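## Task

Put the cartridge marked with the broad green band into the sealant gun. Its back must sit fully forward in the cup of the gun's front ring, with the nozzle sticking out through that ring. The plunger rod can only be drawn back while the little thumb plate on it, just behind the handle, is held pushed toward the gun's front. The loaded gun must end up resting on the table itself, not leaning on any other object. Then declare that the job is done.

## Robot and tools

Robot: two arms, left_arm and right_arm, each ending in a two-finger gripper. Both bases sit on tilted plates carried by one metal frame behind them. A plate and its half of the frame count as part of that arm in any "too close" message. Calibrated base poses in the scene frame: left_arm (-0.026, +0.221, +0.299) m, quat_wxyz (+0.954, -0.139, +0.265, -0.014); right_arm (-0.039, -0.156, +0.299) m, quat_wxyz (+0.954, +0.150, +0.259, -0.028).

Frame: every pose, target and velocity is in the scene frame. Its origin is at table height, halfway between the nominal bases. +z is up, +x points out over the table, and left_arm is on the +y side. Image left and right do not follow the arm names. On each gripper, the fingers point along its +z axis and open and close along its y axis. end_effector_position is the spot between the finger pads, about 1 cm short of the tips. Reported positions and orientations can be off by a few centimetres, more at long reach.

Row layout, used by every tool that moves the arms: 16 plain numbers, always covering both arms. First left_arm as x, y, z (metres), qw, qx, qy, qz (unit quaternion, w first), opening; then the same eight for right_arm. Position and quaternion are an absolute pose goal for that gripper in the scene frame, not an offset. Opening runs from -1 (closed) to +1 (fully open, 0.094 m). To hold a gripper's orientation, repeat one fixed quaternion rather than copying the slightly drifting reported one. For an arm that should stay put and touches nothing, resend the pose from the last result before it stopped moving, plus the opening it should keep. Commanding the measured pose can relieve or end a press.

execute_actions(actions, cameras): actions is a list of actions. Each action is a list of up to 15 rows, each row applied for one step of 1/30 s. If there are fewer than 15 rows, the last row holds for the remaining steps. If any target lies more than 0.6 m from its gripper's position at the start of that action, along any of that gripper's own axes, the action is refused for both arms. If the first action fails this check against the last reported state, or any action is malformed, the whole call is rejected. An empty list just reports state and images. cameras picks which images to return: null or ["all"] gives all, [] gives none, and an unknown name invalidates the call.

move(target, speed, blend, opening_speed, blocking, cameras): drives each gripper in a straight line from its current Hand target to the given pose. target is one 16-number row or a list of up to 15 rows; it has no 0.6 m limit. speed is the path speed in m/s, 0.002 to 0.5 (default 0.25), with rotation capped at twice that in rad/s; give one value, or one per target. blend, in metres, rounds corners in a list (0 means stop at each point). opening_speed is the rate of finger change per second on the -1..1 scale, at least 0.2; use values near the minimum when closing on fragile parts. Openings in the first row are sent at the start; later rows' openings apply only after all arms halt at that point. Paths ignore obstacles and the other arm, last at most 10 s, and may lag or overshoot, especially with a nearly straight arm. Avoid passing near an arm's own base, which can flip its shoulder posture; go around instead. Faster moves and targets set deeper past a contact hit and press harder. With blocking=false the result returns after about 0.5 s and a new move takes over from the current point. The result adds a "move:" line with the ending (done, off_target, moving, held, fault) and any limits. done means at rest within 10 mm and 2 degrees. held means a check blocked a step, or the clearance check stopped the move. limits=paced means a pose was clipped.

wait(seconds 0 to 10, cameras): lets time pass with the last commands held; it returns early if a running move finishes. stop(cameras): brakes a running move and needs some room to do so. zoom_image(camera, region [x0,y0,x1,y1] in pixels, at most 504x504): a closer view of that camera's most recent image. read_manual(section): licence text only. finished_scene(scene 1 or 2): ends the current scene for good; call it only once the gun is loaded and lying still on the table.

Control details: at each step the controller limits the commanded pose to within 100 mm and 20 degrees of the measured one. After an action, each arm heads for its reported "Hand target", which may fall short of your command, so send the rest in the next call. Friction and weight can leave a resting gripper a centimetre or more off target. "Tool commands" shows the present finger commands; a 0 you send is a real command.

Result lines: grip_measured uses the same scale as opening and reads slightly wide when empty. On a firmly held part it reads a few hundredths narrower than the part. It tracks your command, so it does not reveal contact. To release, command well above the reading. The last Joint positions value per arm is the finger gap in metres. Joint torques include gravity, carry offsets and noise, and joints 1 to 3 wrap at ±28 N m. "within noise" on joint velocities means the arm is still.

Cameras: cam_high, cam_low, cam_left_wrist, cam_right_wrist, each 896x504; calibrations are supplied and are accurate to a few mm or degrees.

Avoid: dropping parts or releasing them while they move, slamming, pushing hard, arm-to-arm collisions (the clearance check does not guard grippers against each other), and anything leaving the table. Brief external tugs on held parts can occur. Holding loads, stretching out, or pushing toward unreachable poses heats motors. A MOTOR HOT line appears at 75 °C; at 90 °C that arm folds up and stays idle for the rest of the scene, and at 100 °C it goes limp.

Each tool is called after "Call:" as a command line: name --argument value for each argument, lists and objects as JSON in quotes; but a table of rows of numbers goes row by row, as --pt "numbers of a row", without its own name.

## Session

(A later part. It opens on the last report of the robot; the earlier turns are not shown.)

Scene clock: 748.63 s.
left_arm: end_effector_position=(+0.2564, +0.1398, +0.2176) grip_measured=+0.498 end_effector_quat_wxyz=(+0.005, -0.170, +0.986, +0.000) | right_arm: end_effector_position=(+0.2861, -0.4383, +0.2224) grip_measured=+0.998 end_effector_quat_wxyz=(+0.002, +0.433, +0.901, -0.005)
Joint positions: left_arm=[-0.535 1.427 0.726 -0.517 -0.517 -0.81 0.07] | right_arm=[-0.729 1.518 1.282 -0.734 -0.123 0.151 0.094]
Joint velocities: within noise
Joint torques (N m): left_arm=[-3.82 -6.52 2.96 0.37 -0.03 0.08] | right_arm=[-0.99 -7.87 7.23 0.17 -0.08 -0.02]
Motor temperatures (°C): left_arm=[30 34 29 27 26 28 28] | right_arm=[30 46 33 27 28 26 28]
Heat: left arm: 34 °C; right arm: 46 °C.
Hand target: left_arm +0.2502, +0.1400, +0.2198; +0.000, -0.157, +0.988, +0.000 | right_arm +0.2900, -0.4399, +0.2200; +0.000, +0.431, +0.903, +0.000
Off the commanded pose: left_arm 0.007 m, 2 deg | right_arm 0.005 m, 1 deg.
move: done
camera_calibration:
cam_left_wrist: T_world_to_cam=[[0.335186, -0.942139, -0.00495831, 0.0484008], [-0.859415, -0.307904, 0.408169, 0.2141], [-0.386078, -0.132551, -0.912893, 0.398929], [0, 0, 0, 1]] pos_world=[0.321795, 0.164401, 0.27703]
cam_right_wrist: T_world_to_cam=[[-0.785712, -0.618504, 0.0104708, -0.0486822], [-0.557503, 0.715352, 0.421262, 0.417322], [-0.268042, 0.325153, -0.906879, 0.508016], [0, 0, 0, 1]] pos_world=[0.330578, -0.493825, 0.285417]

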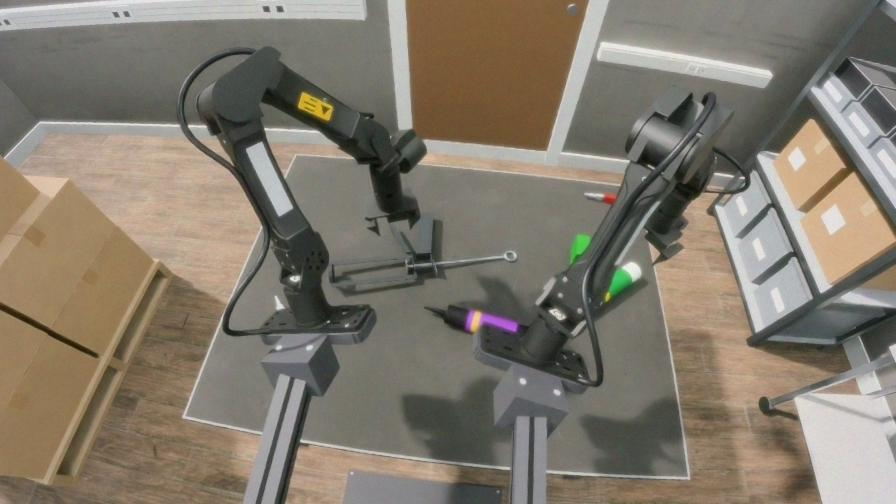

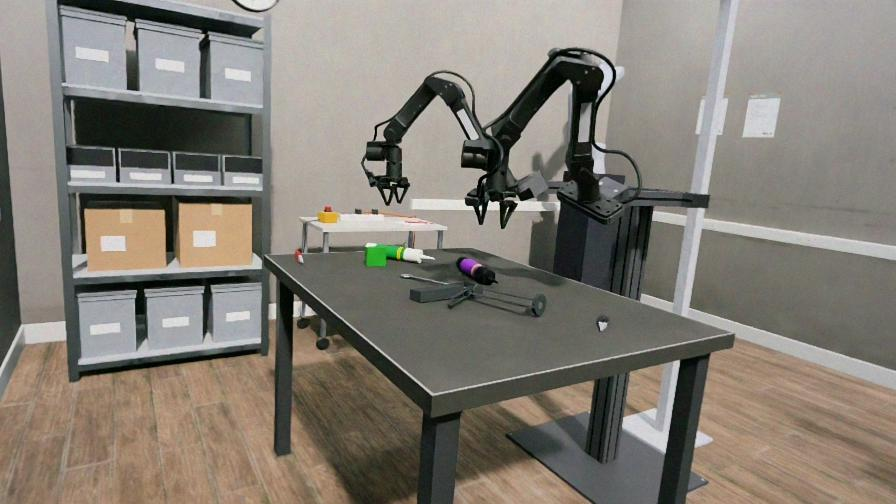

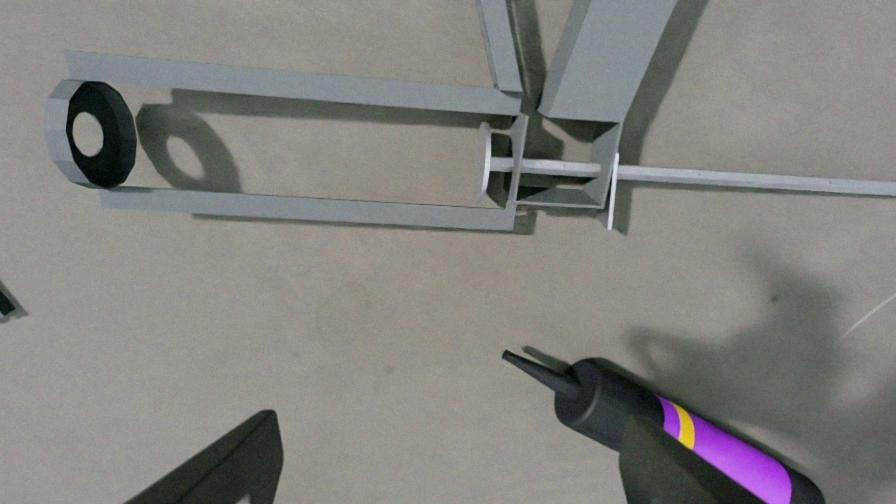

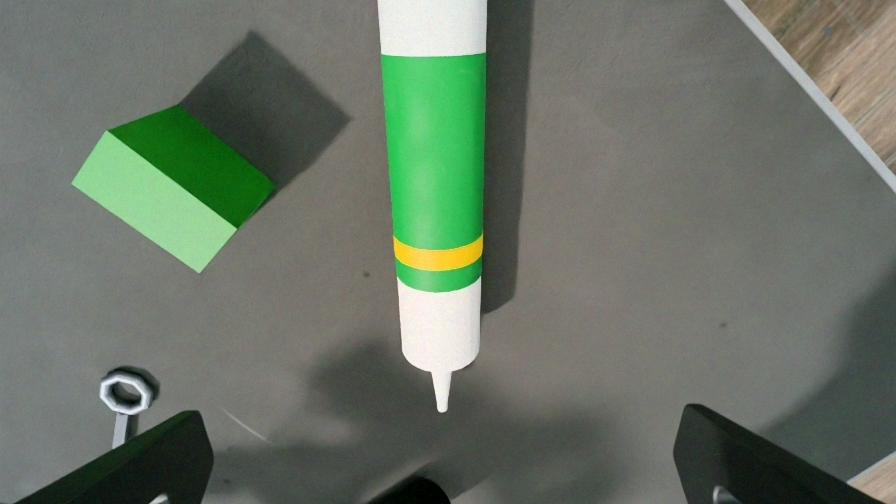

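Call:
move --target '[0.25, 0.14, 0.22, 0, -0.1564, 0.9877, 0, 0.5, 0.325, -0.49, 0.25, 0,0.4305,0.9026,0, 1]' --speed 0.25 --cameras '["cam_right_wrist"]'

Scene clock: 770.17 s.
left_arm: end_effector_position=(+0.2563, +0.1398, +0.2176) grip_measured=+0.498 end_effector_quat_wxyz=(+0.005, -0.169, +0.986, +0.000) | right_arm: end_effector_position=(+0.3248, -0.4857, +0.2533) grip_measured=+0.998 end_effector_quat_wxyz=(+0.003, +0.429, +0.903, -0.003)
Joint positions: left_arm=[-0.535 1.427 0.726 -0.517 -0.517 -0.81 0.07] | right_arm=[-0.769 1.674 1.677 -0.976 -0.151 0.108 0.094]
Joint velocities: within noise
Joint torques (N m): left_arm=[-3.86 -6.58 3.06 0.35 -0.03 0.09] | right_arm=[-2.1 -9.51 7.79 0.12 -0.11 -0.04]
Motor temperatures (°C): left_arm=[30 34 29 27 26 28 28] | right_arm=[30 40 34 27 28 26 28]
Heat: left arm: 34 °C; right arm: 40 °C.
Hand target: left_arm +0.2501, +0.1400, +0.2198; +0.000, -0.157, +0.988, +0.000 | right_arm +0.3248, -0.4900, +0.2500; +0.000, +0.431, +0.903, +0.000
Off the commanded pose: left_arm 0.007 m, 2 deg | right_arm 0.005 m, 1 deg.
move: done
camera_calibration:
cam_right_wrist: T_world_to_cam=[[-0.780241, -0.625455, 0.00540608, -0.0517803], [-0.565585, 0.709192, 0.420904, 0.459492], [-0.267091, 0.325349, -0.907089, 0.561758], [0, 0, 0, 1]] pos_world=[0.369521, -0.541022, 0.316442]
Images, in order (width x height): cam_right_wrist 896x504.

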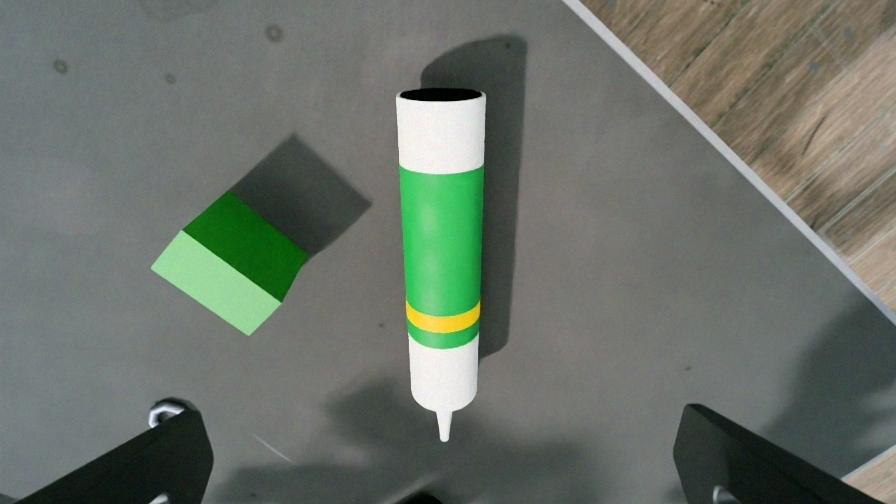

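Call:
move --pt "0.30 0.12 0.16 0 -0.1564 0.9877 0 0 0.35 -0.25 0.20 -0.03 0.50 0.865 0.02 0" --pt "0.31 0.05 0.10 0 -0.1564 0.9877 0 -1 0.3725 -0.127 0.09 -0.1059 0.5792 0.8046 0.0762 0" --speed 0.2 --cameras '["cam_right_wrist", "cam_left_wrist"]'

Scene clock: 814.87 s.
left_arm: end_effector_position=(+0.3114, +0.0570, +0.1038) grip_measured=-0.994 end_effector_quat_wxyz=(-0.003, -0.158, +0.987, -0.001) | right_arm: end_effector_position=(+0.3690, -0.1343, +0.0929) grip_measured=+0.002 end_effector_quat_wxyz=(-0.104, +0.580, +0.805, +0.070)
Joint positions: left_arm=[-0.493 2.065 1.092 -0.237 -0.492 -0.748 0] | right_arm=[0.067 1.991 1.292 -0.445 0.079 1.194 0.047]
Joint velocities: within noise
Joint torques (N m): left_arm=[-6.42 -6.69 3.62 0.65 -0.1 -0.09] | right_arm=[3.97 -8.75 4.31 0.15 -0.24 0.07]
Motor temperatures (°C): left_arm=[30 34 29 27 26 28 27] | right_arm=[30 39 35 27 28 26 27]
Heat: left arm: 34 °C; right arm: 39 °C.
Hand target: left_arm +0.3099, +0.0501, +0.1002; +0.000, -0.156, +0.988, +0.000 | right_arm +0.3723, -0.1270, +0.0902; -0.106, +0.579, +0.805, +0.076
Off the commanded pose: left_arm 0.008 m, 0 deg | right_arm 0.009 m, 1 deg.
move: done
camera_calibration:
cam_left_wrist: T_world_to_cam=[[0.312485, -0.949902, -0.00623115, -0.0409582], [-0.860192, -0.285745, 0.422397, 0.279777], [-0.403016, -0.126633, -0.90639, 0.309546], [0, 0, 0, 1]] pos_world=[0.378213, 0.0802372, 0.162137]
cam_right_wrist: T_world_to_cam=[[-0.950699, -0.309856, 0.0127013, 0.307891], [-0.230328, 0.732929, 0.640128, 0.161916], [-0.207657, 0.605643, -0.768163, 0.316511], [0, 0, 0, 1]] pos_world=[0.395731, -0.214963, 0.135574]
Images, in order (width x height): cam_left_wrist 896x504, cam_right_wrist 896x504.

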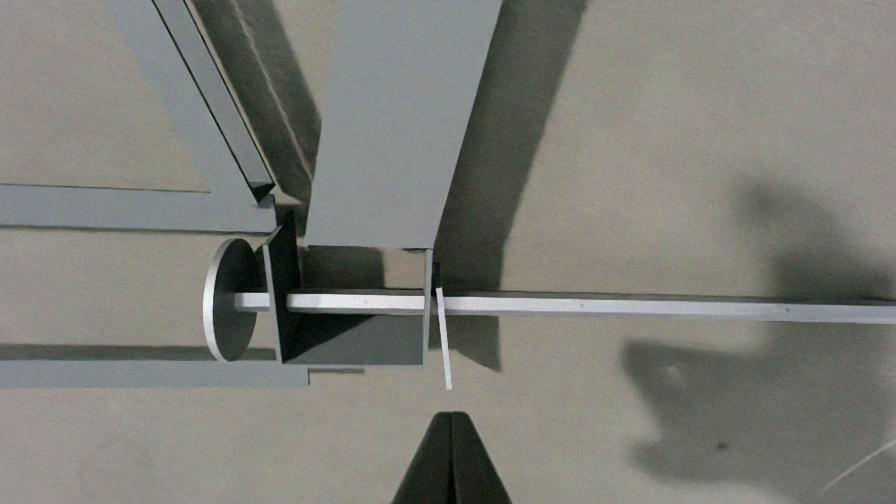

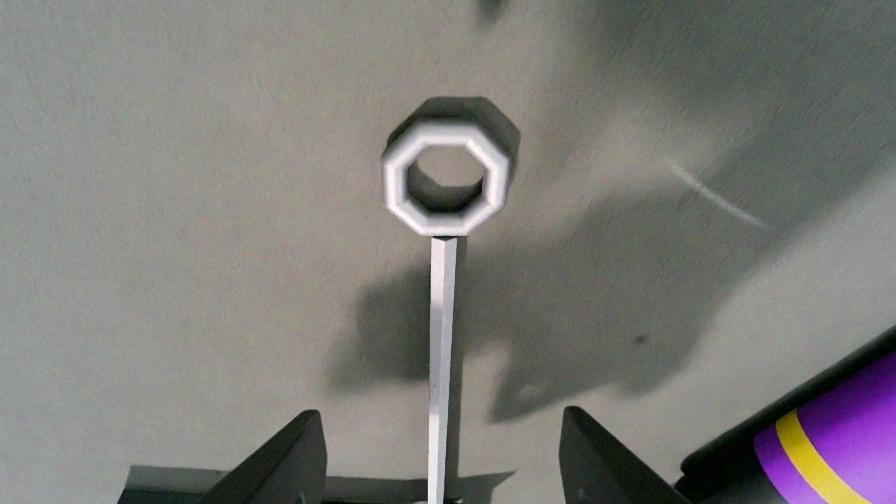

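Call:
move --pt "0.2830 0.030 0.06 0 -0.1564 0.9877 0 -1 0.3725 -0.122 0.05 -0.1059 0.5792 0.8046 0.0762 -0.2" --pt "0.2820 0.029 0.014 0 -0.1564 0.9877 0 -1 0.372 -0.121 0.020 -0.1059 0.5792 0.8046 0.0762 -0.4" --speed 0.1 --cameras '["cam_right_wrist", "cam_left_wrist"]'

Scene clock: 833.97 s.
left_arm: end_effector_position=(+0.2867, +0.0310, +0.0210) grip_measured=-0.994 end_effector_quat_wxyz=(+0.003, -0.163, +0.987, -0.001) | right_arm: end_effector_position=(+0.3728, -0.1222, +0.0269) grip_measured=-0.398 end_effector_quat_wxyz=(-0.103, +0.580, +0.805, +0.075)
Joint positions: left_arm=[-0.47 2.372 1.155 0.029 -0.491 -0.729 0] | right_arm=[0.045 2.212 1.388 -0.311 0.064 1.171 0.028]
Joint velocities: within noise
Joint torques (N m): left_arm=[-5.65 -6.91 1.92 0.7 -0.02 0.09] | right_arm=[2.97 -8.84 3.49 0.16 -0.27 -0.04]
Motor temperatures (°C): left_arm=[31 33 29 27 26 28 27] | right_arm=[30 39 34 27 28 26 27]
Heat: left arm: 33 °C; right arm: 39 °C.
Hand target: left_arm +0.2818, +0.0292, +0.0142; +0.000, -0.156, +0.988, +0.000 | right_arm +0.3719, -0.1211, +0.0201; -0.106, +0.579, +0.805, +0.076
Off the commanded pose: left_arm 0.009 m, 1 deg | right_arm 0.007 m, 0 deg.
move: done
camera_calibration:
cam_left_wrist: T_world_to_cam=[[0.322023, -0.94672, -0.00466119, -0.0613296], [-0.862155, -0.295285, 0.411698, 0.287211], [-0.39114, -0.128558, -0.911308, 0.218029], [0, 0, 0, 1]] pos_world=[0.35265, 0.0547764, 0.0801613]
cam_right_wrist: T_world_to_cam=[[-0.950798, -0.309793, 0.00334066, 0.316412], [-0.235341, 0.729225, 0.64253, 0.197485], [-0.201487, 0.61013, -0.766253, 0.257454], [0, 0, 0, 1]] pos_world=[0.399194, -0.203069, 0.0693277]
Images, in order (width x height): cam_left_wrist 896x504, cam_right_wrist 896x504.

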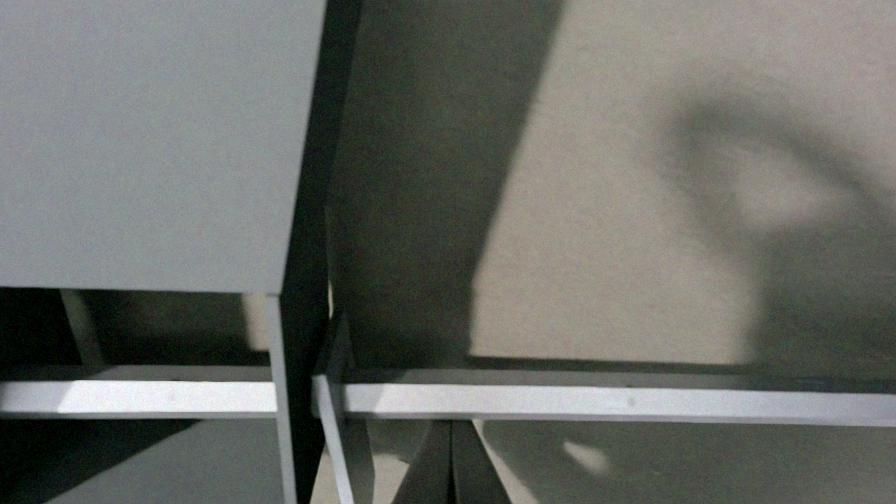

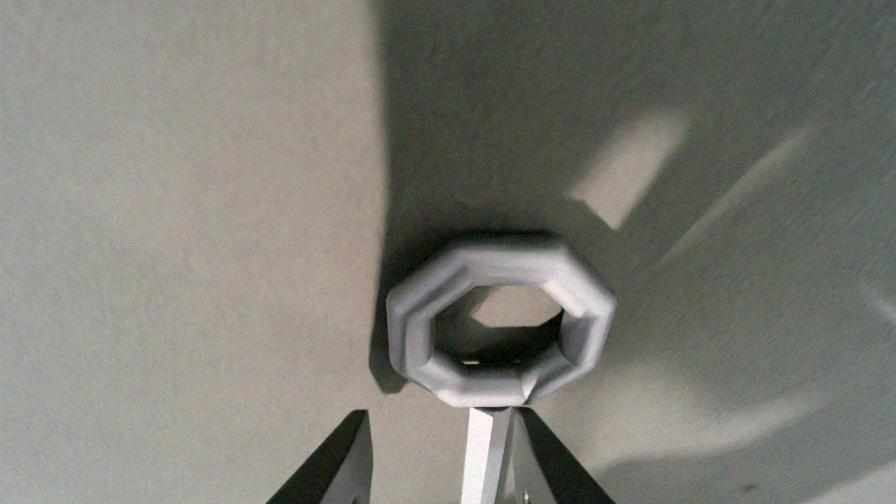

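Call:
move --pt "0.2795 0.0283 0.016 0 -0.1564 0.9877 0 -1 0.3640 -0.1235 0.022 -0.1059 0.5792 0.8046 0.0762 -0.1" --pt "0.2770 0.0373 0.016 0 -0.1564 0.9877 0 -1 0.3640 -0.1235 0.020 -0.1059 0.5792 0.8046 0.0762 -0.6" --speed 0.08 --cameras '["cam_right_wrist", "cam_left_wrist"]'

Scene clock: 845.47 s.
left_arm: end_effector_position=(+0.2790, +0.0364, +0.0182) grip_measured=-0.994 end_effector_quat_wxyz=(+0.000, -0.160, +0.987, +0.001) | right_arm: end_effector_position=(+0.3679, -0.1228, +0.0238) grip_measured=-0.598 end_effector_quat_wxyz=(-0.102, +0.579, +0.805, +0.077)
Joint positions: left_arm=[-0.462 2.372 1.123 0.058 -0.487 -0.717 0] | right_arm=[0.039 2.212 1.364 -0.285 0.059 1.164 0.019]
Joint velocities: within noise
Joint torques (N m): left_arm=[-5.2 -8.54 0.47 0.65 -0.01 0.08] | right_arm=[2.78 -9.77 1.78 0.14 -0.22 -0.06]
Motor temperatures (°C): left_arm=[31 34 29 27 26 28 27] | right_arm=[30 38 33 27 28 26 27]
Heat: left arm: 34 °C; right arm: 38 °C.
Hand target: left_arm +0.2769, +0.0373, +0.0160; +0.000, -0.156, +0.988, +0.000 | right_arm +0.3638, -0.1235, +0.0200; -0.106, +0.579, +0.805, +0.076
Off the commanded pose: left_arm 0.003 m, 0 deg | right_arm 0.006 m, 0 deg.
move: done
camera_calibration:
cam_left_wrist: T_world_to_cam=[[0.316476, -0.948566, -0.00814791, -0.0521338], [-0.861453, -0.290987, 0.416204, 0.282879], [-0.397168, -0.1247, -0.909235, 0.214568], [0, 0, 0, 1]] pos_world=[0.345406, 0.0596182, 0.0769318]
cam_right_wrist: T_world_to_cam=[[-0.950579, -0.310483, 0.0000536957, 0.311481], [-0.237661, 0.727738, 0.643362, 0.199454], [-0.199792, 0.611554, -0.765562, 0.254048], [0, 0, 0, 1]] pos_world=[0.394246, -0.203804, 0.0661515]
Images, in order (width x height): cam_left_wrist 896x504, cam_right_wrist 896x504.

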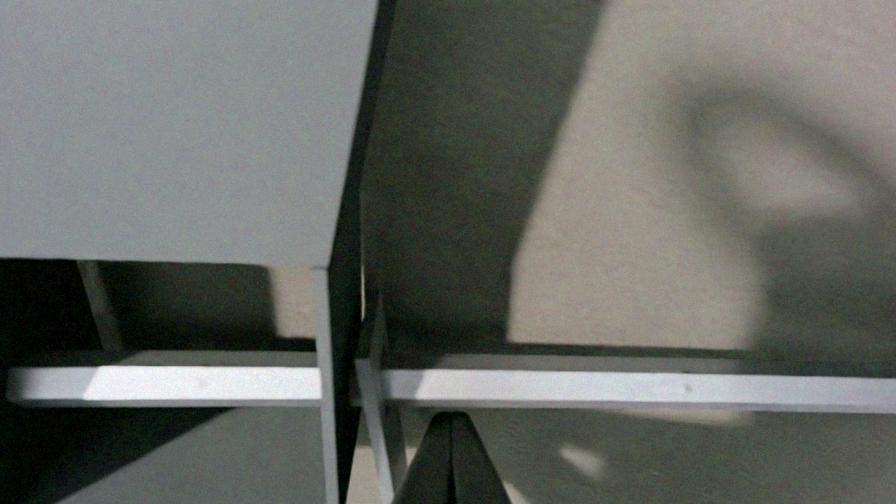

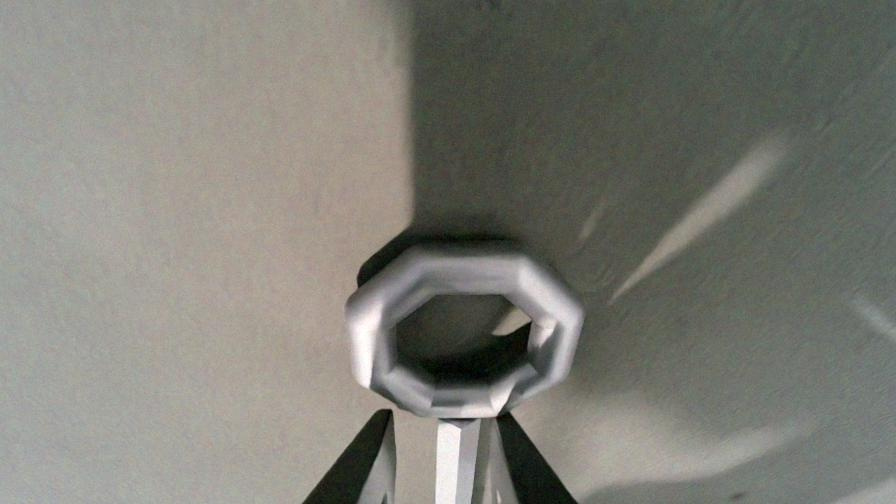

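Call:
move --pt "0.2770 0.0373 0.016 0 -0.1564 0.9877 0 -1 0.3640 -0.1235 0.020 -0.1059 0.5792 0.8046 0.0762 -0.96" --pt "0.2740 0.0480 0.016 0 -0.1564 0.9877 0 -1 0.3660 -0.1290 0.020 -0.1059 0.5792 0.8046 0.0762 -0.97" --speed 0.05 --opening_speed 0.8 --cameras '["cam_right_wrist", "cam_left_wrist"]'

Scene clock: 853.23 s.
left_arm: end_effector_position=(+0.2760, +0.0363, +0.0150) grip_measured=-0.994 end_effector_quat_wxyz=(+0.002, -0.161, +0.987, -0.016) | right_arm: end_effector_position=(+0.3678, -0.1234, +0.0235) grip_measured=-0.890 end_effector_quat_wxyz=(-0.106, +0.581, +0.803, +0.082)
Joint positions: left_arm=[-0.45 2.372 1.089 0.121 -0.457 -0.697 0] | right_arm=[0.031 2.212 1.364 -0.285 0.042 1.161 0.005]
Joint velocities: within noise
Joint torques (N m): left_arm=[-4.44 -10.25 -0.35 0.37 -0.16 0.08] | right_arm=[2.48 -9.91 2.58 0.02 -0.11 -0.14]
Motor temperatures (°C): left_arm=[31 34 29 27 26 28 27] | right_arm=[30 38 33 26 28 26 27]
Heat: left arm: 34 °C; right arm: 38 °C.
Hand target: left_arm +0.2738, +0.0479, +0.0158; +0.000, -0.156, +0.988, +0.000 | right_arm +0.3658, -0.1290, +0.0200; -0.106, +0.579, +0.805, +0.076
Off the commanded pose: left_arm 0.012 m, 2 deg | right_arm 0.007 m, 1 deg.
move: off_target (left_arm)
camera_calibration:
cam_left_wrist: T_world_to_cam=[[0.318405, -0.947642, 0.0243395, -0.0523581], [-0.864814, -0.279868, 0.416859, 0.282045], [-0.388221, -0.153779, -0.908645, 0.209073], [0, 0, 0, 1]] pos_world=[0.341754, 0.0614697, 0.0736743]
cam_right_wrist: T_world_to_cam=[[-0.952114, -0.305719, -0.00388969, 0.312411], [-0.233895, 0.720117, 0.653241, 0.19751], [-0.196907, 0.62287, -0.75714, 0.254291], [0, 0, 0, 1]] pos_world=[0.393719, -0.205111, 0.064727]
Images, in order (width x height): cam_left_wrist 896x504, cam_right_wrist 896x504.

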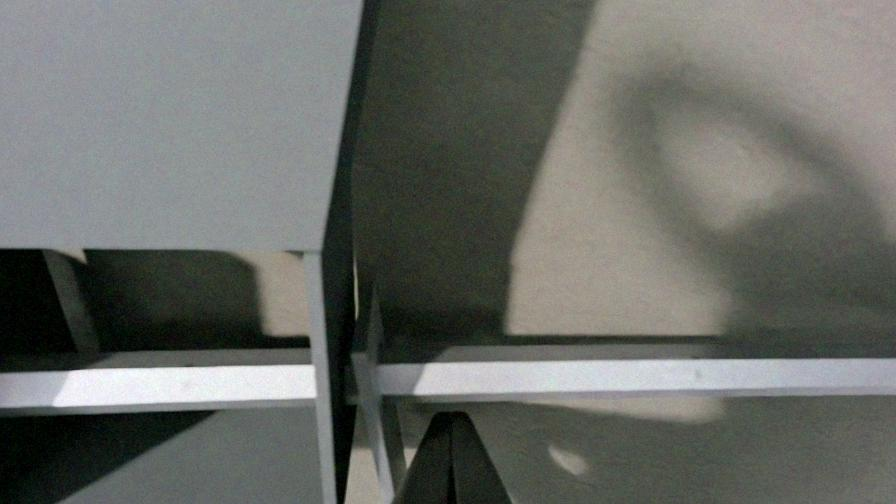

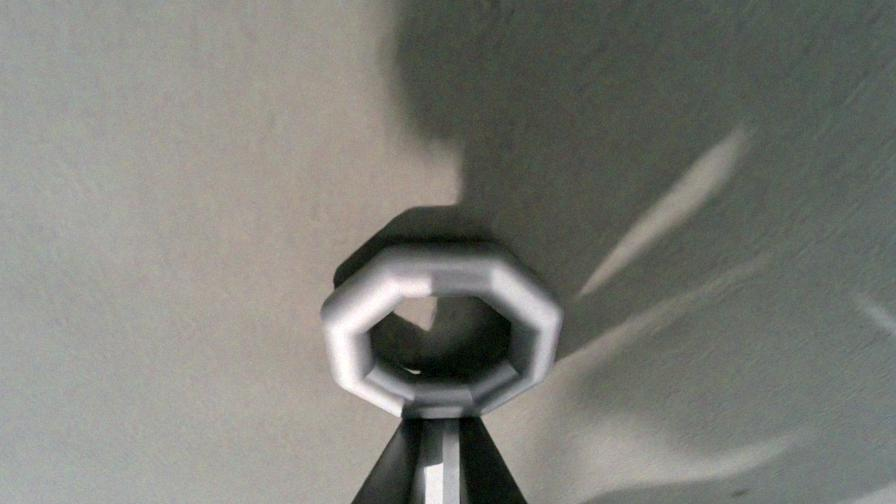

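Call:
move --target '[0.2690, 0.0680, 0.018, 0, -0.1564, 0.9877, 0, -1, 0.3745, -0.1550, 0.020, -0.118,0.576,0.803,0.088, -0.97]' --speed 0.05 --cameras '["cam_right_wrist", "cam_left_wrist"]'

Scene clock: 858.03 s.
left_arm: end_effector_position=(+0.2756, +0.0386, +0.0198) grip_measured=-0.994 end_effector_quat_wxyz=(+0.004, -0.163, +0.985, -0.050) | right_arm: end_effector_position=(+0.3630, -0.1281, +0.0285) grip_measured=-0.894 end_effector_quat_wxyz=(-0.153, +0.575, +0.796, +0.111)
Joint positions: left_arm=[-0.424 2.331 1.019 0.201 -0.388 -0.66 0] | right_arm=[-0.02 2.212 1.404 -0.378 -0.076 1.114 0.005]
Joint velocities: within noise
Joint torques (N m): left_arm=[-3.12 -10.13 -0.99 0.16 -0.61 0.16] | right_arm=[0.64 -10.25 4.66 0.11 0.45 -0.34]
Motor temperatures (°C): left_arm=[31 34 29 27 26 28 27] | right_arm=[30 37 33 26 28 26 28]
Heat: left arm: 34 °C; right arm: 37 °C.
Hand target: left_arm +0.2689, +0.0668, +0.0180; +0.000, -0.156, +0.988, -0.001 | right_arm +0.3737, -0.1552, +0.0214; -0.119, +0.577, +0.803, +0.088
Off the commanded pose: left_arm 0.030 m, 6 deg | right_arm 0.030 m, 5 deg.
move: off_target (left_arm, right_arm)
camera_calibration:
cam_left_wrist: T_world_to_cam=[[0.322773, -0.941905, 0.0929087, -0.0529258], [-0.869177, -0.256126, 0.423002, 0.280578], [-0.374631, -0.217287, -0.901353, 0.212199], [0, 0, 0, 1]] pos_world=[0.340452, 0.0681204, 0.0774988]
cam_right_wrist: T_world_to_cam=[[-0.95126, -0.308364, 0.00397806, 0.30558], [-0.206985, 0.647977, 0.732996, 0.175227], [-0.228607, 0.696446, -0.680221, 0.278813], [0, 0, 0, 1]] pos_world=[0.390694, -0.213492, 0.0599983]
Images, in order (width x height): cam_left_wrist 896x504, cam_right_wrist 896x504.

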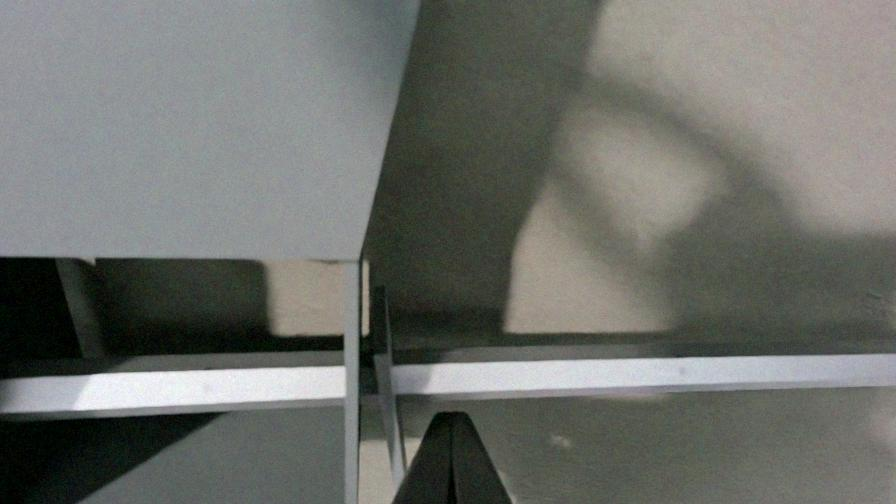

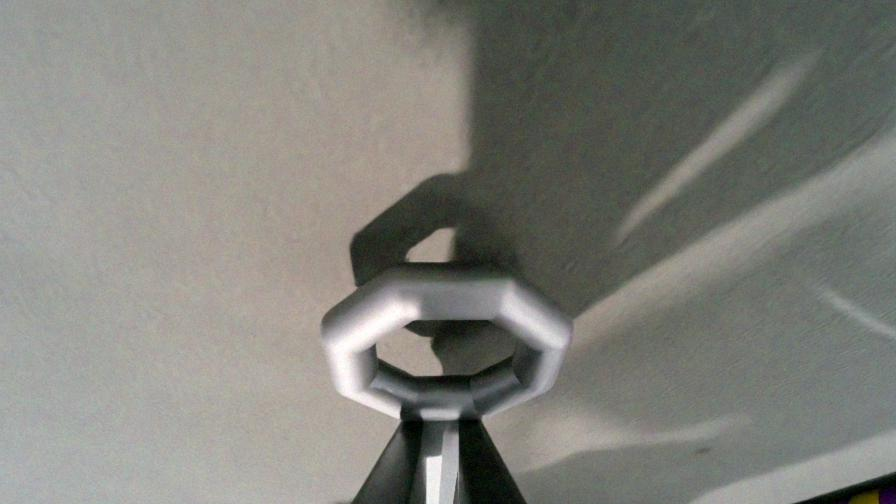

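Call:
move --target '[0.2610, 0.0980, 0.016, 0, -0.1564, 0.9877, 0, -1, 0.3800, -0.1750, 0.012, -0.08,0.58,0.807,0.058, -0.97]' --speed 0.06 --cameras '["cam_right_wrist", "cam_left_wrist"]'

Scene clock: 872.97 s.
left_arm: end_effector_position=(+0.2810, +0.0457, +0.0257) grip_measured=-0.994 end_effector_quat_wxyz=(+0.016, -0.163, +0.981, -0.099) | right_arm: end_effector_position=(+0.3628, -0.1287, +0.0284) grip_measured=-0.894 end_effector_quat_wxyz=(-0.152, +0.574, +0.797, +0.110)
Joint positions: left_arm=[-0.373 2.279 0.929 0.325 -0.286 -0.589 0] | right_arm=[-0.02 2.212 1.404 -0.379 -0.073 1.112 0.005]
Joint velocities: within noise
Joint torques (N m): left_arm=[-0.96 -9.47 -2.06 -0.08 -1.17 0.19] | right_arm=[-0.16 -10.55 4.23 0.49 1.22 -0.32]
Motor temperatures (°C): left_arm=[30 36 28 26 27 28 27] | right_arm=[30 37 33 26 28 26 29]
Heat: left arm: 36 °C; right arm: 37 °C.
Hand target: left_arm +0.2610, +0.0945, +0.0177; +0.000, -0.154, +0.988, -0.005 | right_arm +0.3780, -0.1751, +0.0169; -0.085, +0.583, +0.806, +0.058
Off the commanded pose: left_arm 0.057 m, 12 deg | right_arm 0.052 m, 10 deg.
move: off_target (left_arm, right_arm)
camera_calibration:
cam_left_wrist: T_world_to_cam=[[0.318675, -0.928031, 0.192888, -0.050613], [-0.885667, -0.219032, 0.409413, 0.28785], [-0.337699, -0.301304, -0.891726, 0.214259], [0, 0, 0, 1]] pos_world=[0.343423, 0.080635, 0.082973]
cam_right_wrist: T_world_to_cam=[[-0.950494, -0.310699, 0.00516644, 0.304633], [-0.208306, 0.649412, 0.73135, 0.176309], [-0.230585, 0.694068, -0.681983, 0.279513], [0, 0, 0, 1]] pos_world=[0.39073, -0.213849, 0.0601051]
Images, in order (width x height): cam_left_wrist 896x504, cam_right_wrist 896x504.

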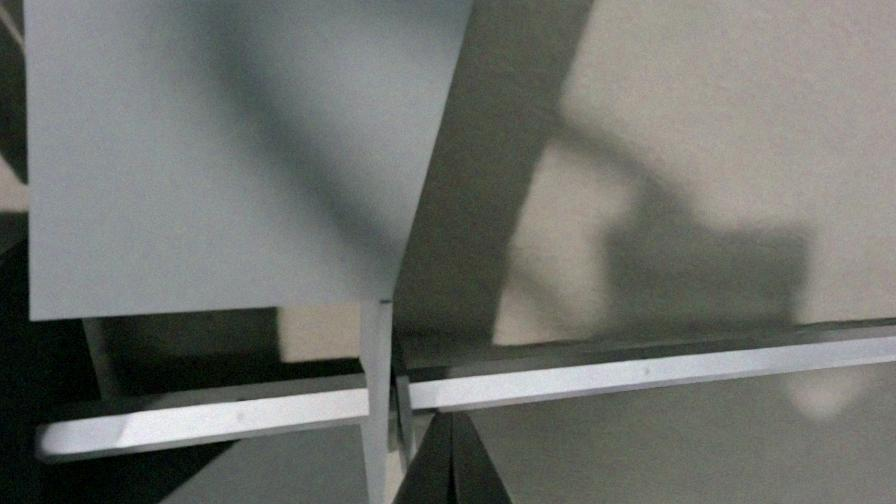

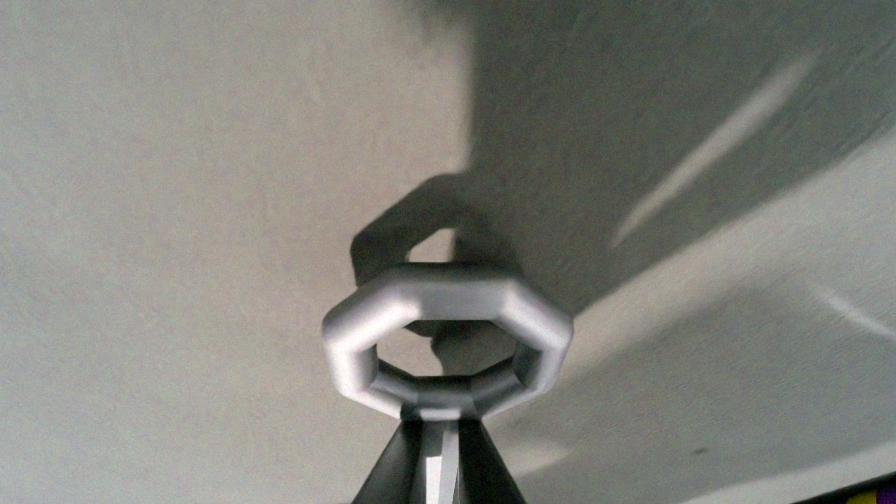

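Call:
move --pt "0.2850 0.0300 0.020 0 -0.1564 0.9877 0 -1 0.3690 -0.1330 0.020 -0.1059 0.5792 0.8046 0.0762 -0.97" --pt "0.2900 0.0600 0.16 0 -0.1564 0.9877 0 -1 0.3680 -0.1290 0.020 -0.1059 0.5792 0.8046 0.0762 -0.97" --pt "0.2600 0.1200 0.22 0 -0.1564 0.9877 0 -1 0.3680 -0.1290 0.020 -0.1059 0.5792 0.8046 0.0762 -0.97" --speed 0.15 --cameras '["cam_right_wrist", "cam_left_wrist"]'

Scene clock: 886.60 s.
left_arm: end_effector_position=(+0.2658, +0.1178, +0.2169) grip_measured=-0.994 end_effector_quat_wxyz=(+0.002, -0.160, +0.987, -0.004) | right_arm: end_effector_position=(+0.3725, -0.1347, +0.0240) grip_measured=-0.895 end_effector_quat_wxyz=(-0.110, +0.584, +0.800, +0.082)
Joint positions: left_arm=[-0.58 1.515 0.802 -0.531 -0.522 -0.84 0] | right_arm=[0.005 2.212 1.396 -0.32 0.027 1.146 0.005]
Joint velocities: within noise
Joint torques (N m): left_arm=[-4.37 -7.27 2.96 0.3 -0.11 -0.14] | right_arm=[4.4 -9.81 0.9 0.32 0.03 0.02]
Motor temperatures (°C): left_arm=[30 35 28 26 27 28 27] | right_arm=[30 37 33 27 29 26 29]
Heat: left arm: 35 °C; right arm: 37 °C.
Hand target: left_arm +0.2601, +0.1200, +0.2197; +0.000, -0.156, +0.988, +0.000 | right_arm +0.3679, -0.1291, +0.0202; -0.106, +0.579, +0.805, +0.076
Off the commanded pose: left_arm 0.007 m, 1 deg | right_arm 0.008 m, 1 deg.
move: done
camera_calibration:
cam_left_wrist: T_world_to_cam=[[0.316473, -0.9486, 0.00162996, 0.0287638], [-0.863246, -0.287284, 0.415058, 0.212744], [-0.393256, -0.132762, -0.909793, 0.400154], [0, 0, 0, 1]] pos_world=[0.33191, 0.141529, 0.27571]
cam_right_wrist: T_world_to_cam=[[-0.954227, -0.299081, 0.00119775, 0.314969], [-0.224596, 0.719214, 0.657486, 0.202774], [-0.197503, 0.627122, -0.753466, 0.263291], [0, 0, 0, 1]] pos_world=[0.398095, -0.216752, 0.0646826]
Images, in order (width x height): cam_left_wrist 896x504, cam_right_wrist 896x504.

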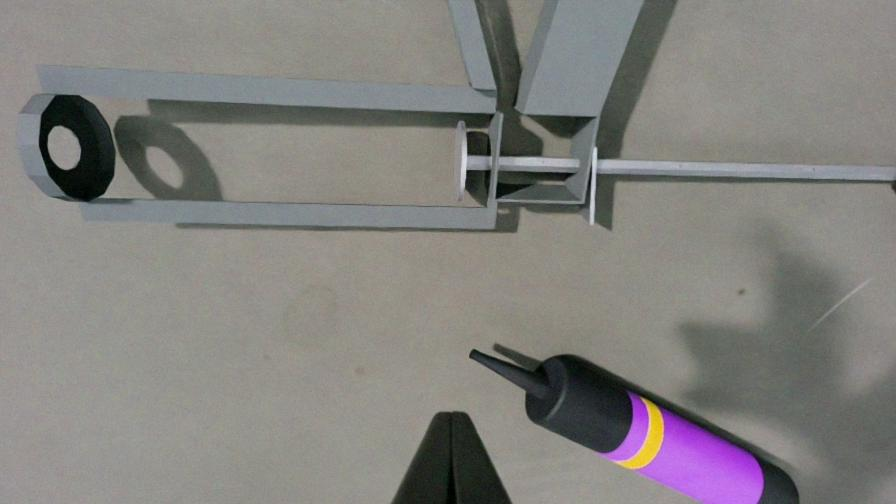

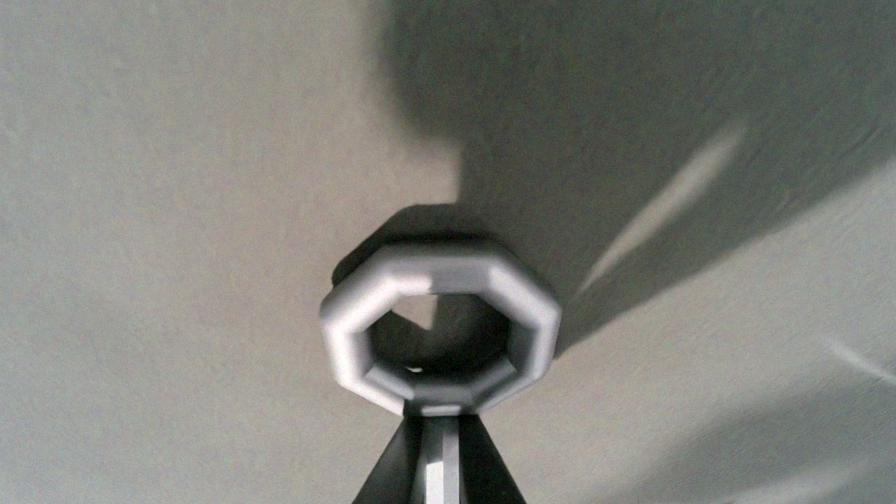

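Call:
zoom_image --camera "cam_left_wrist" --region '[0, 60, 250, 240]'

Call:
zoom_image --camera "cam_left_wrist" --region '[420, 60, 640, 240]'

Scaled by 2.016.

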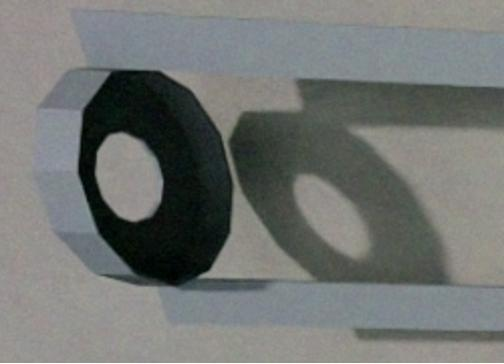

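Scaled by 2.291.

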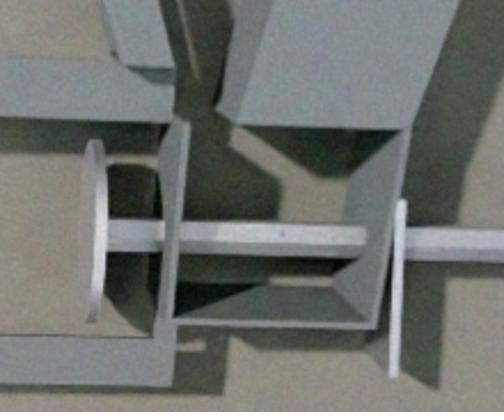

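Call:
move --pt "0.2860 0.0100 0.10 -0.0204 -0.155 0.9792 0.1289 -1 0.3680 -0.1290 0.020 -0.1059 0.5792 0.8046 0.0762 -0.97" --pt "0.2760 0.0080 0.013 -0.0204 -0.155 0.9792 0.1289 -1 0.3700 -0.1350 0.020 -0.1059 0.5792 0.8046 0.0762 -0.97" --speed 0.15 --cameras '["cam_left_wrist"]'

Scene clock: 986.90 s.
left_arm: end_effector_position=(+0.2792, +0.0090, +0.0203) grip_measured=-0.994 end_effector_quat_wxyz=(-0.023, -0.161, +0.979, +0.125) | right_arm: end_effector_position=(+0.3724, -0.1348, +0.0239) grip_measured=-0.895 end_effector_quat_wxyz=(-0.109, +0.584, +0.800, +0.082)
Joint positions: left_arm=[-0.579 2.568 1.528 -0.462 -0.677 -0.991 0] | right_arm=[0.005 2.212 1.396 -0.32 0.027 1.146 0.005]
Joint velocities: within noise
Joint torques (N m): left_arm=[-6.8 -7.87 2.81 0.2 -0.17 0.11] | right_arm=[3.22 -9.95 1.98 0.18 -0.02 -0.11]
Motor temperatures (°C): left_arm=[31 33 28 26 26 28 27] | right_arm=[30 37 32 26 28 26 30]
Heat: left arm: 33 °C; right arm: 37 °C.
Hand target: left_arm +0.2758, +0.0081, +0.0132; -0.021, -0.155, +0.979, +0.129 | right_arm +0.3700, -0.1351, +0.0201; -0.106, +0.579, +0.805, +0.076
Off the commanded pose: left_arm 0.008 m, 1 deg | right_arm 0.005 m, 1 deg.
move: done
camera_calibration:
cam_left_wrist: T_world_to_cam=[[0.309179, -0.915081, -0.258911, -0.0713178], [-0.823944, -0.393703, 0.40757, 0.264758], [-0.474894, 0.0873164, -0.8757, 0.232283], [0, 0, 0, 1]] pos_world=[0.350506, 0.0186926, 0.0770379]
Images, in order (width x height): cam_left_wrist 896x504.

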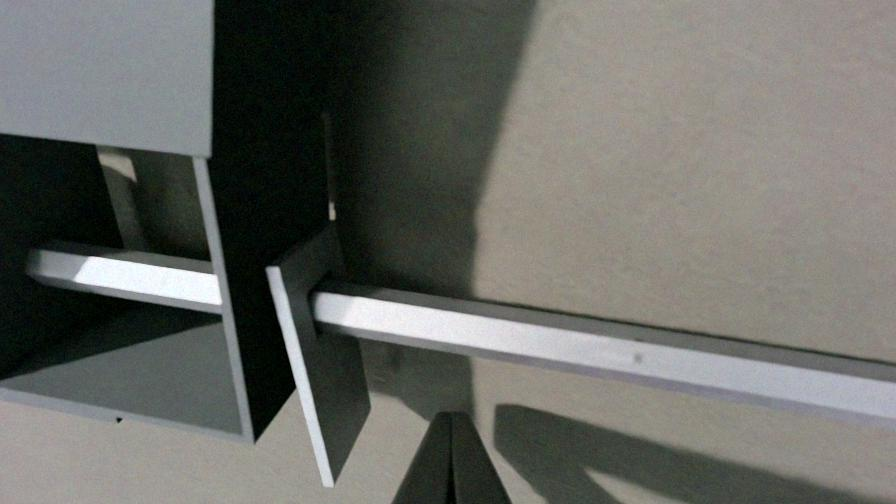

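Call:
move --pt "0.2700 0.0280 0.011 -0.0204 -0.155 0.9792 0.1289 -1 0.3730 -0.1450 0.020 -0.1059 0.5792 0.8046 0.0762 -0.97" --pt "0.2590 0.0650 0.010 -0.0204 -0.155 0.9792 0.1289 -1 0.3840 -0.1820 0.018 -0.1059 0.5792 0.8046 0.0762 -0.97" --speed 0.06 --cameras '["cam_left_wrist","cam_right_wrist"]'

Scene clock: 996.27 s.
left_arm: end_effector_position=(+0.2687, +0.0259, +0.0092) grip_measured=-0.994 end_effector_quat_wxyz=(-0.013, -0.169, +0.983, +0.066) | right_arm: end_effector_position=(+0.3658, -0.1397, +0.0318) grip_measured=-0.898 end_effector_quat_wxyz=(-0.165, +0.572, +0.795, +0.116)
Joint positions: left_arm=[-0.519 2.482 1.283 -0.14 -0.595 -0.86 0] | right_arm=[-0.051 2.212 1.445 -0.442 -0.107 1.08 0.005]
Joint velocities: within noise
Joint torques (N m): left_arm=[-3.25 -10.52 -0.84 -0.48 -0.81 -0.01] | right_arm=[-0.61 -10.58 5.7 0.29 0.88 -0.34]
Motor temperatures (°C): left_arm=[31 34 28 26 27 28 27] | right_arm=[30 37 32 26 28 26 30]
Heat: left arm: 34 °C; right arm: 37 °C.
Hand target: left_arm +0.2593, +0.0627, +0.0099; -0.021, -0.154, +0.980, +0.127 | right_arm +0.3822, -0.1821, +0.0218; -0.108, +0.581, +0.803, +0.076
Off the commanded pose: left_arm 0.040 m, 7 deg | right_arm 0.048 m, 8 deg.
move: off_target (left_arm, right_arm)
camera_calibration:
cam_left_wrist: T_world_to_cam=[[0.331663, -0.932736, -0.141436, -0.0621696], [-0.835276, -0.360023, 0.41557, 0.269419], [-0.438537, -0.0196912, -0.898498, 0.209281], [0, 0, 0, 1]] pos_world=[0.337436, 0.0431304, 0.0672833]
cam_right_wrist: T_world_to_cam=[[-0.949595, -0.3133, 0.0105503, 0.303173], [-0.199525, 0.630022, 0.750508, 0.17511], [-0.241781, 0.710573, -0.660778, 0.295937], [0, 0, 0, 1]] pos_world=[0.394383, -0.225624, 0.0609291]
Images, in order (width x height): cam_left_wrist 896x504, cam_right_wrist 896x504.

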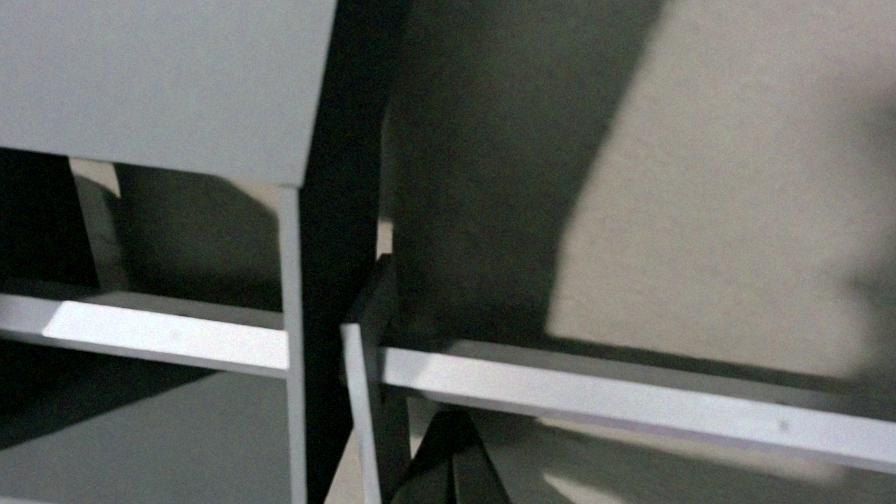

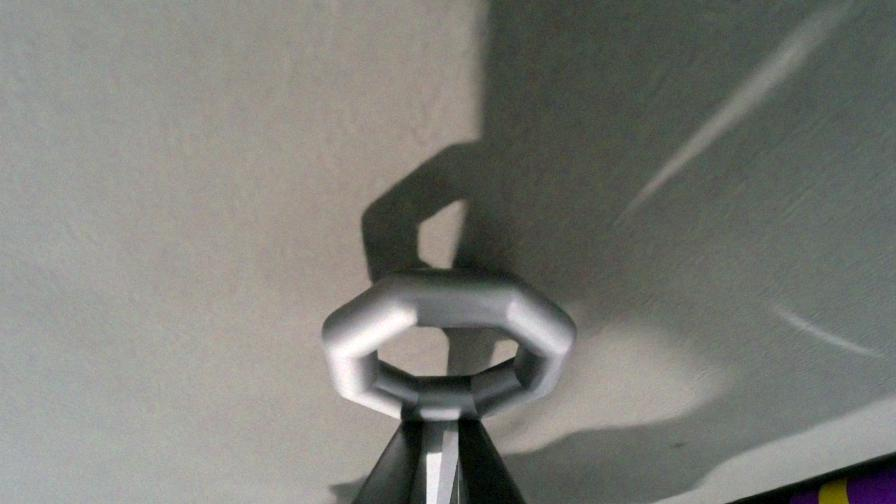

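Call:
move --pt "0.2800 0.0050 0.020 -0.0204 -0.155 0.9792 0.1289 -1 0.3700 -0.1390 0.020 -0.1059 0.5792 0.8046 0.0762 -0.97" --pt "0.2850 0.0300 0.13 0 -0.1564 0.9877 0 -1 0.3700 -0.1390 0.020 -0.1059 0.5792 0.8046 0.0762 -0.97" --pt "0.2720 0.0720 0.12 -0.011 -0.156 0.9853 0.0689 1 0.3700 -0.1390 0.020 -0.1059 0.5792 0.8046 0.0762 -0.97" --speed 0.15 --cameras '["cam_left_wrist"]'

Scene clock: 1013.87 s.
left_arm: end_effector_position=(+0.2727, +0.0665, +0.1165) grip_measured=+0.998 end_effector_quat_wxyz=(-0.011, -0.160, +0.985, +0.062) | right_arm: end_effector_position=(+0.3729, -0.1428, +0.0243) grip_measured=-0.898 end_effector_quat_wxyz=(-0.112, +0.583, +0.800, +0.082)
Joint positions: left_arm=[-0.573 2.054 1.034 -0.344 -0.603 -0.9 0.094] | right_arm=[-0.014 2.208 1.405 -0.337 0.016 1.129 0.005]
Joint velocities: within noise
Joint torques (N m): left_arm=[-5.05 -9.68 1.7 0.1 -0.16 0.02] | right_arm=[3.95 -9.94 1.2 0.3 0.05 -0.02]
Motor temperatures (°C): left_arm=[31 36 28 27 27 28 27] | right_arm=[30 38 32 26 29 26 30]
Heat: left arm: 36 °C; right arm: 38 °C.
Hand target: left_arm +0.2720, +0.0719, +0.1198; -0.011, -0.156, +0.985, +0.069 | right_arm +0.3699, -0.1391, +0.0201; -0.106, +0.579, +0.805, +0.076
Off the commanded pose: left_arm 0.007 m, 1 deg | right_arm 0.006 m, 1 deg.
move: done
camera_calibration:
cam_left_wrist: T_world_to_cam=[[0.314853, -0.93984, -0.132546, -0.00641954], [-0.843226, -0.341084, 0.41549, 0.243718], [-0.435703, -0.0190516, -0.899889, 0.307604], [0, 0, 0, 1]] pos_world=[0.341555, 0.0829553, 0.174696]
Images, in order (width x height): cam_left_wrist 896x504.

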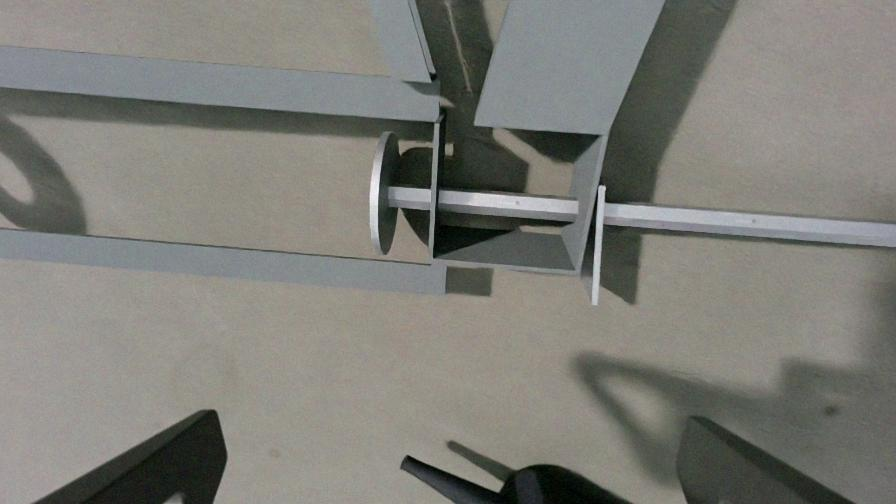

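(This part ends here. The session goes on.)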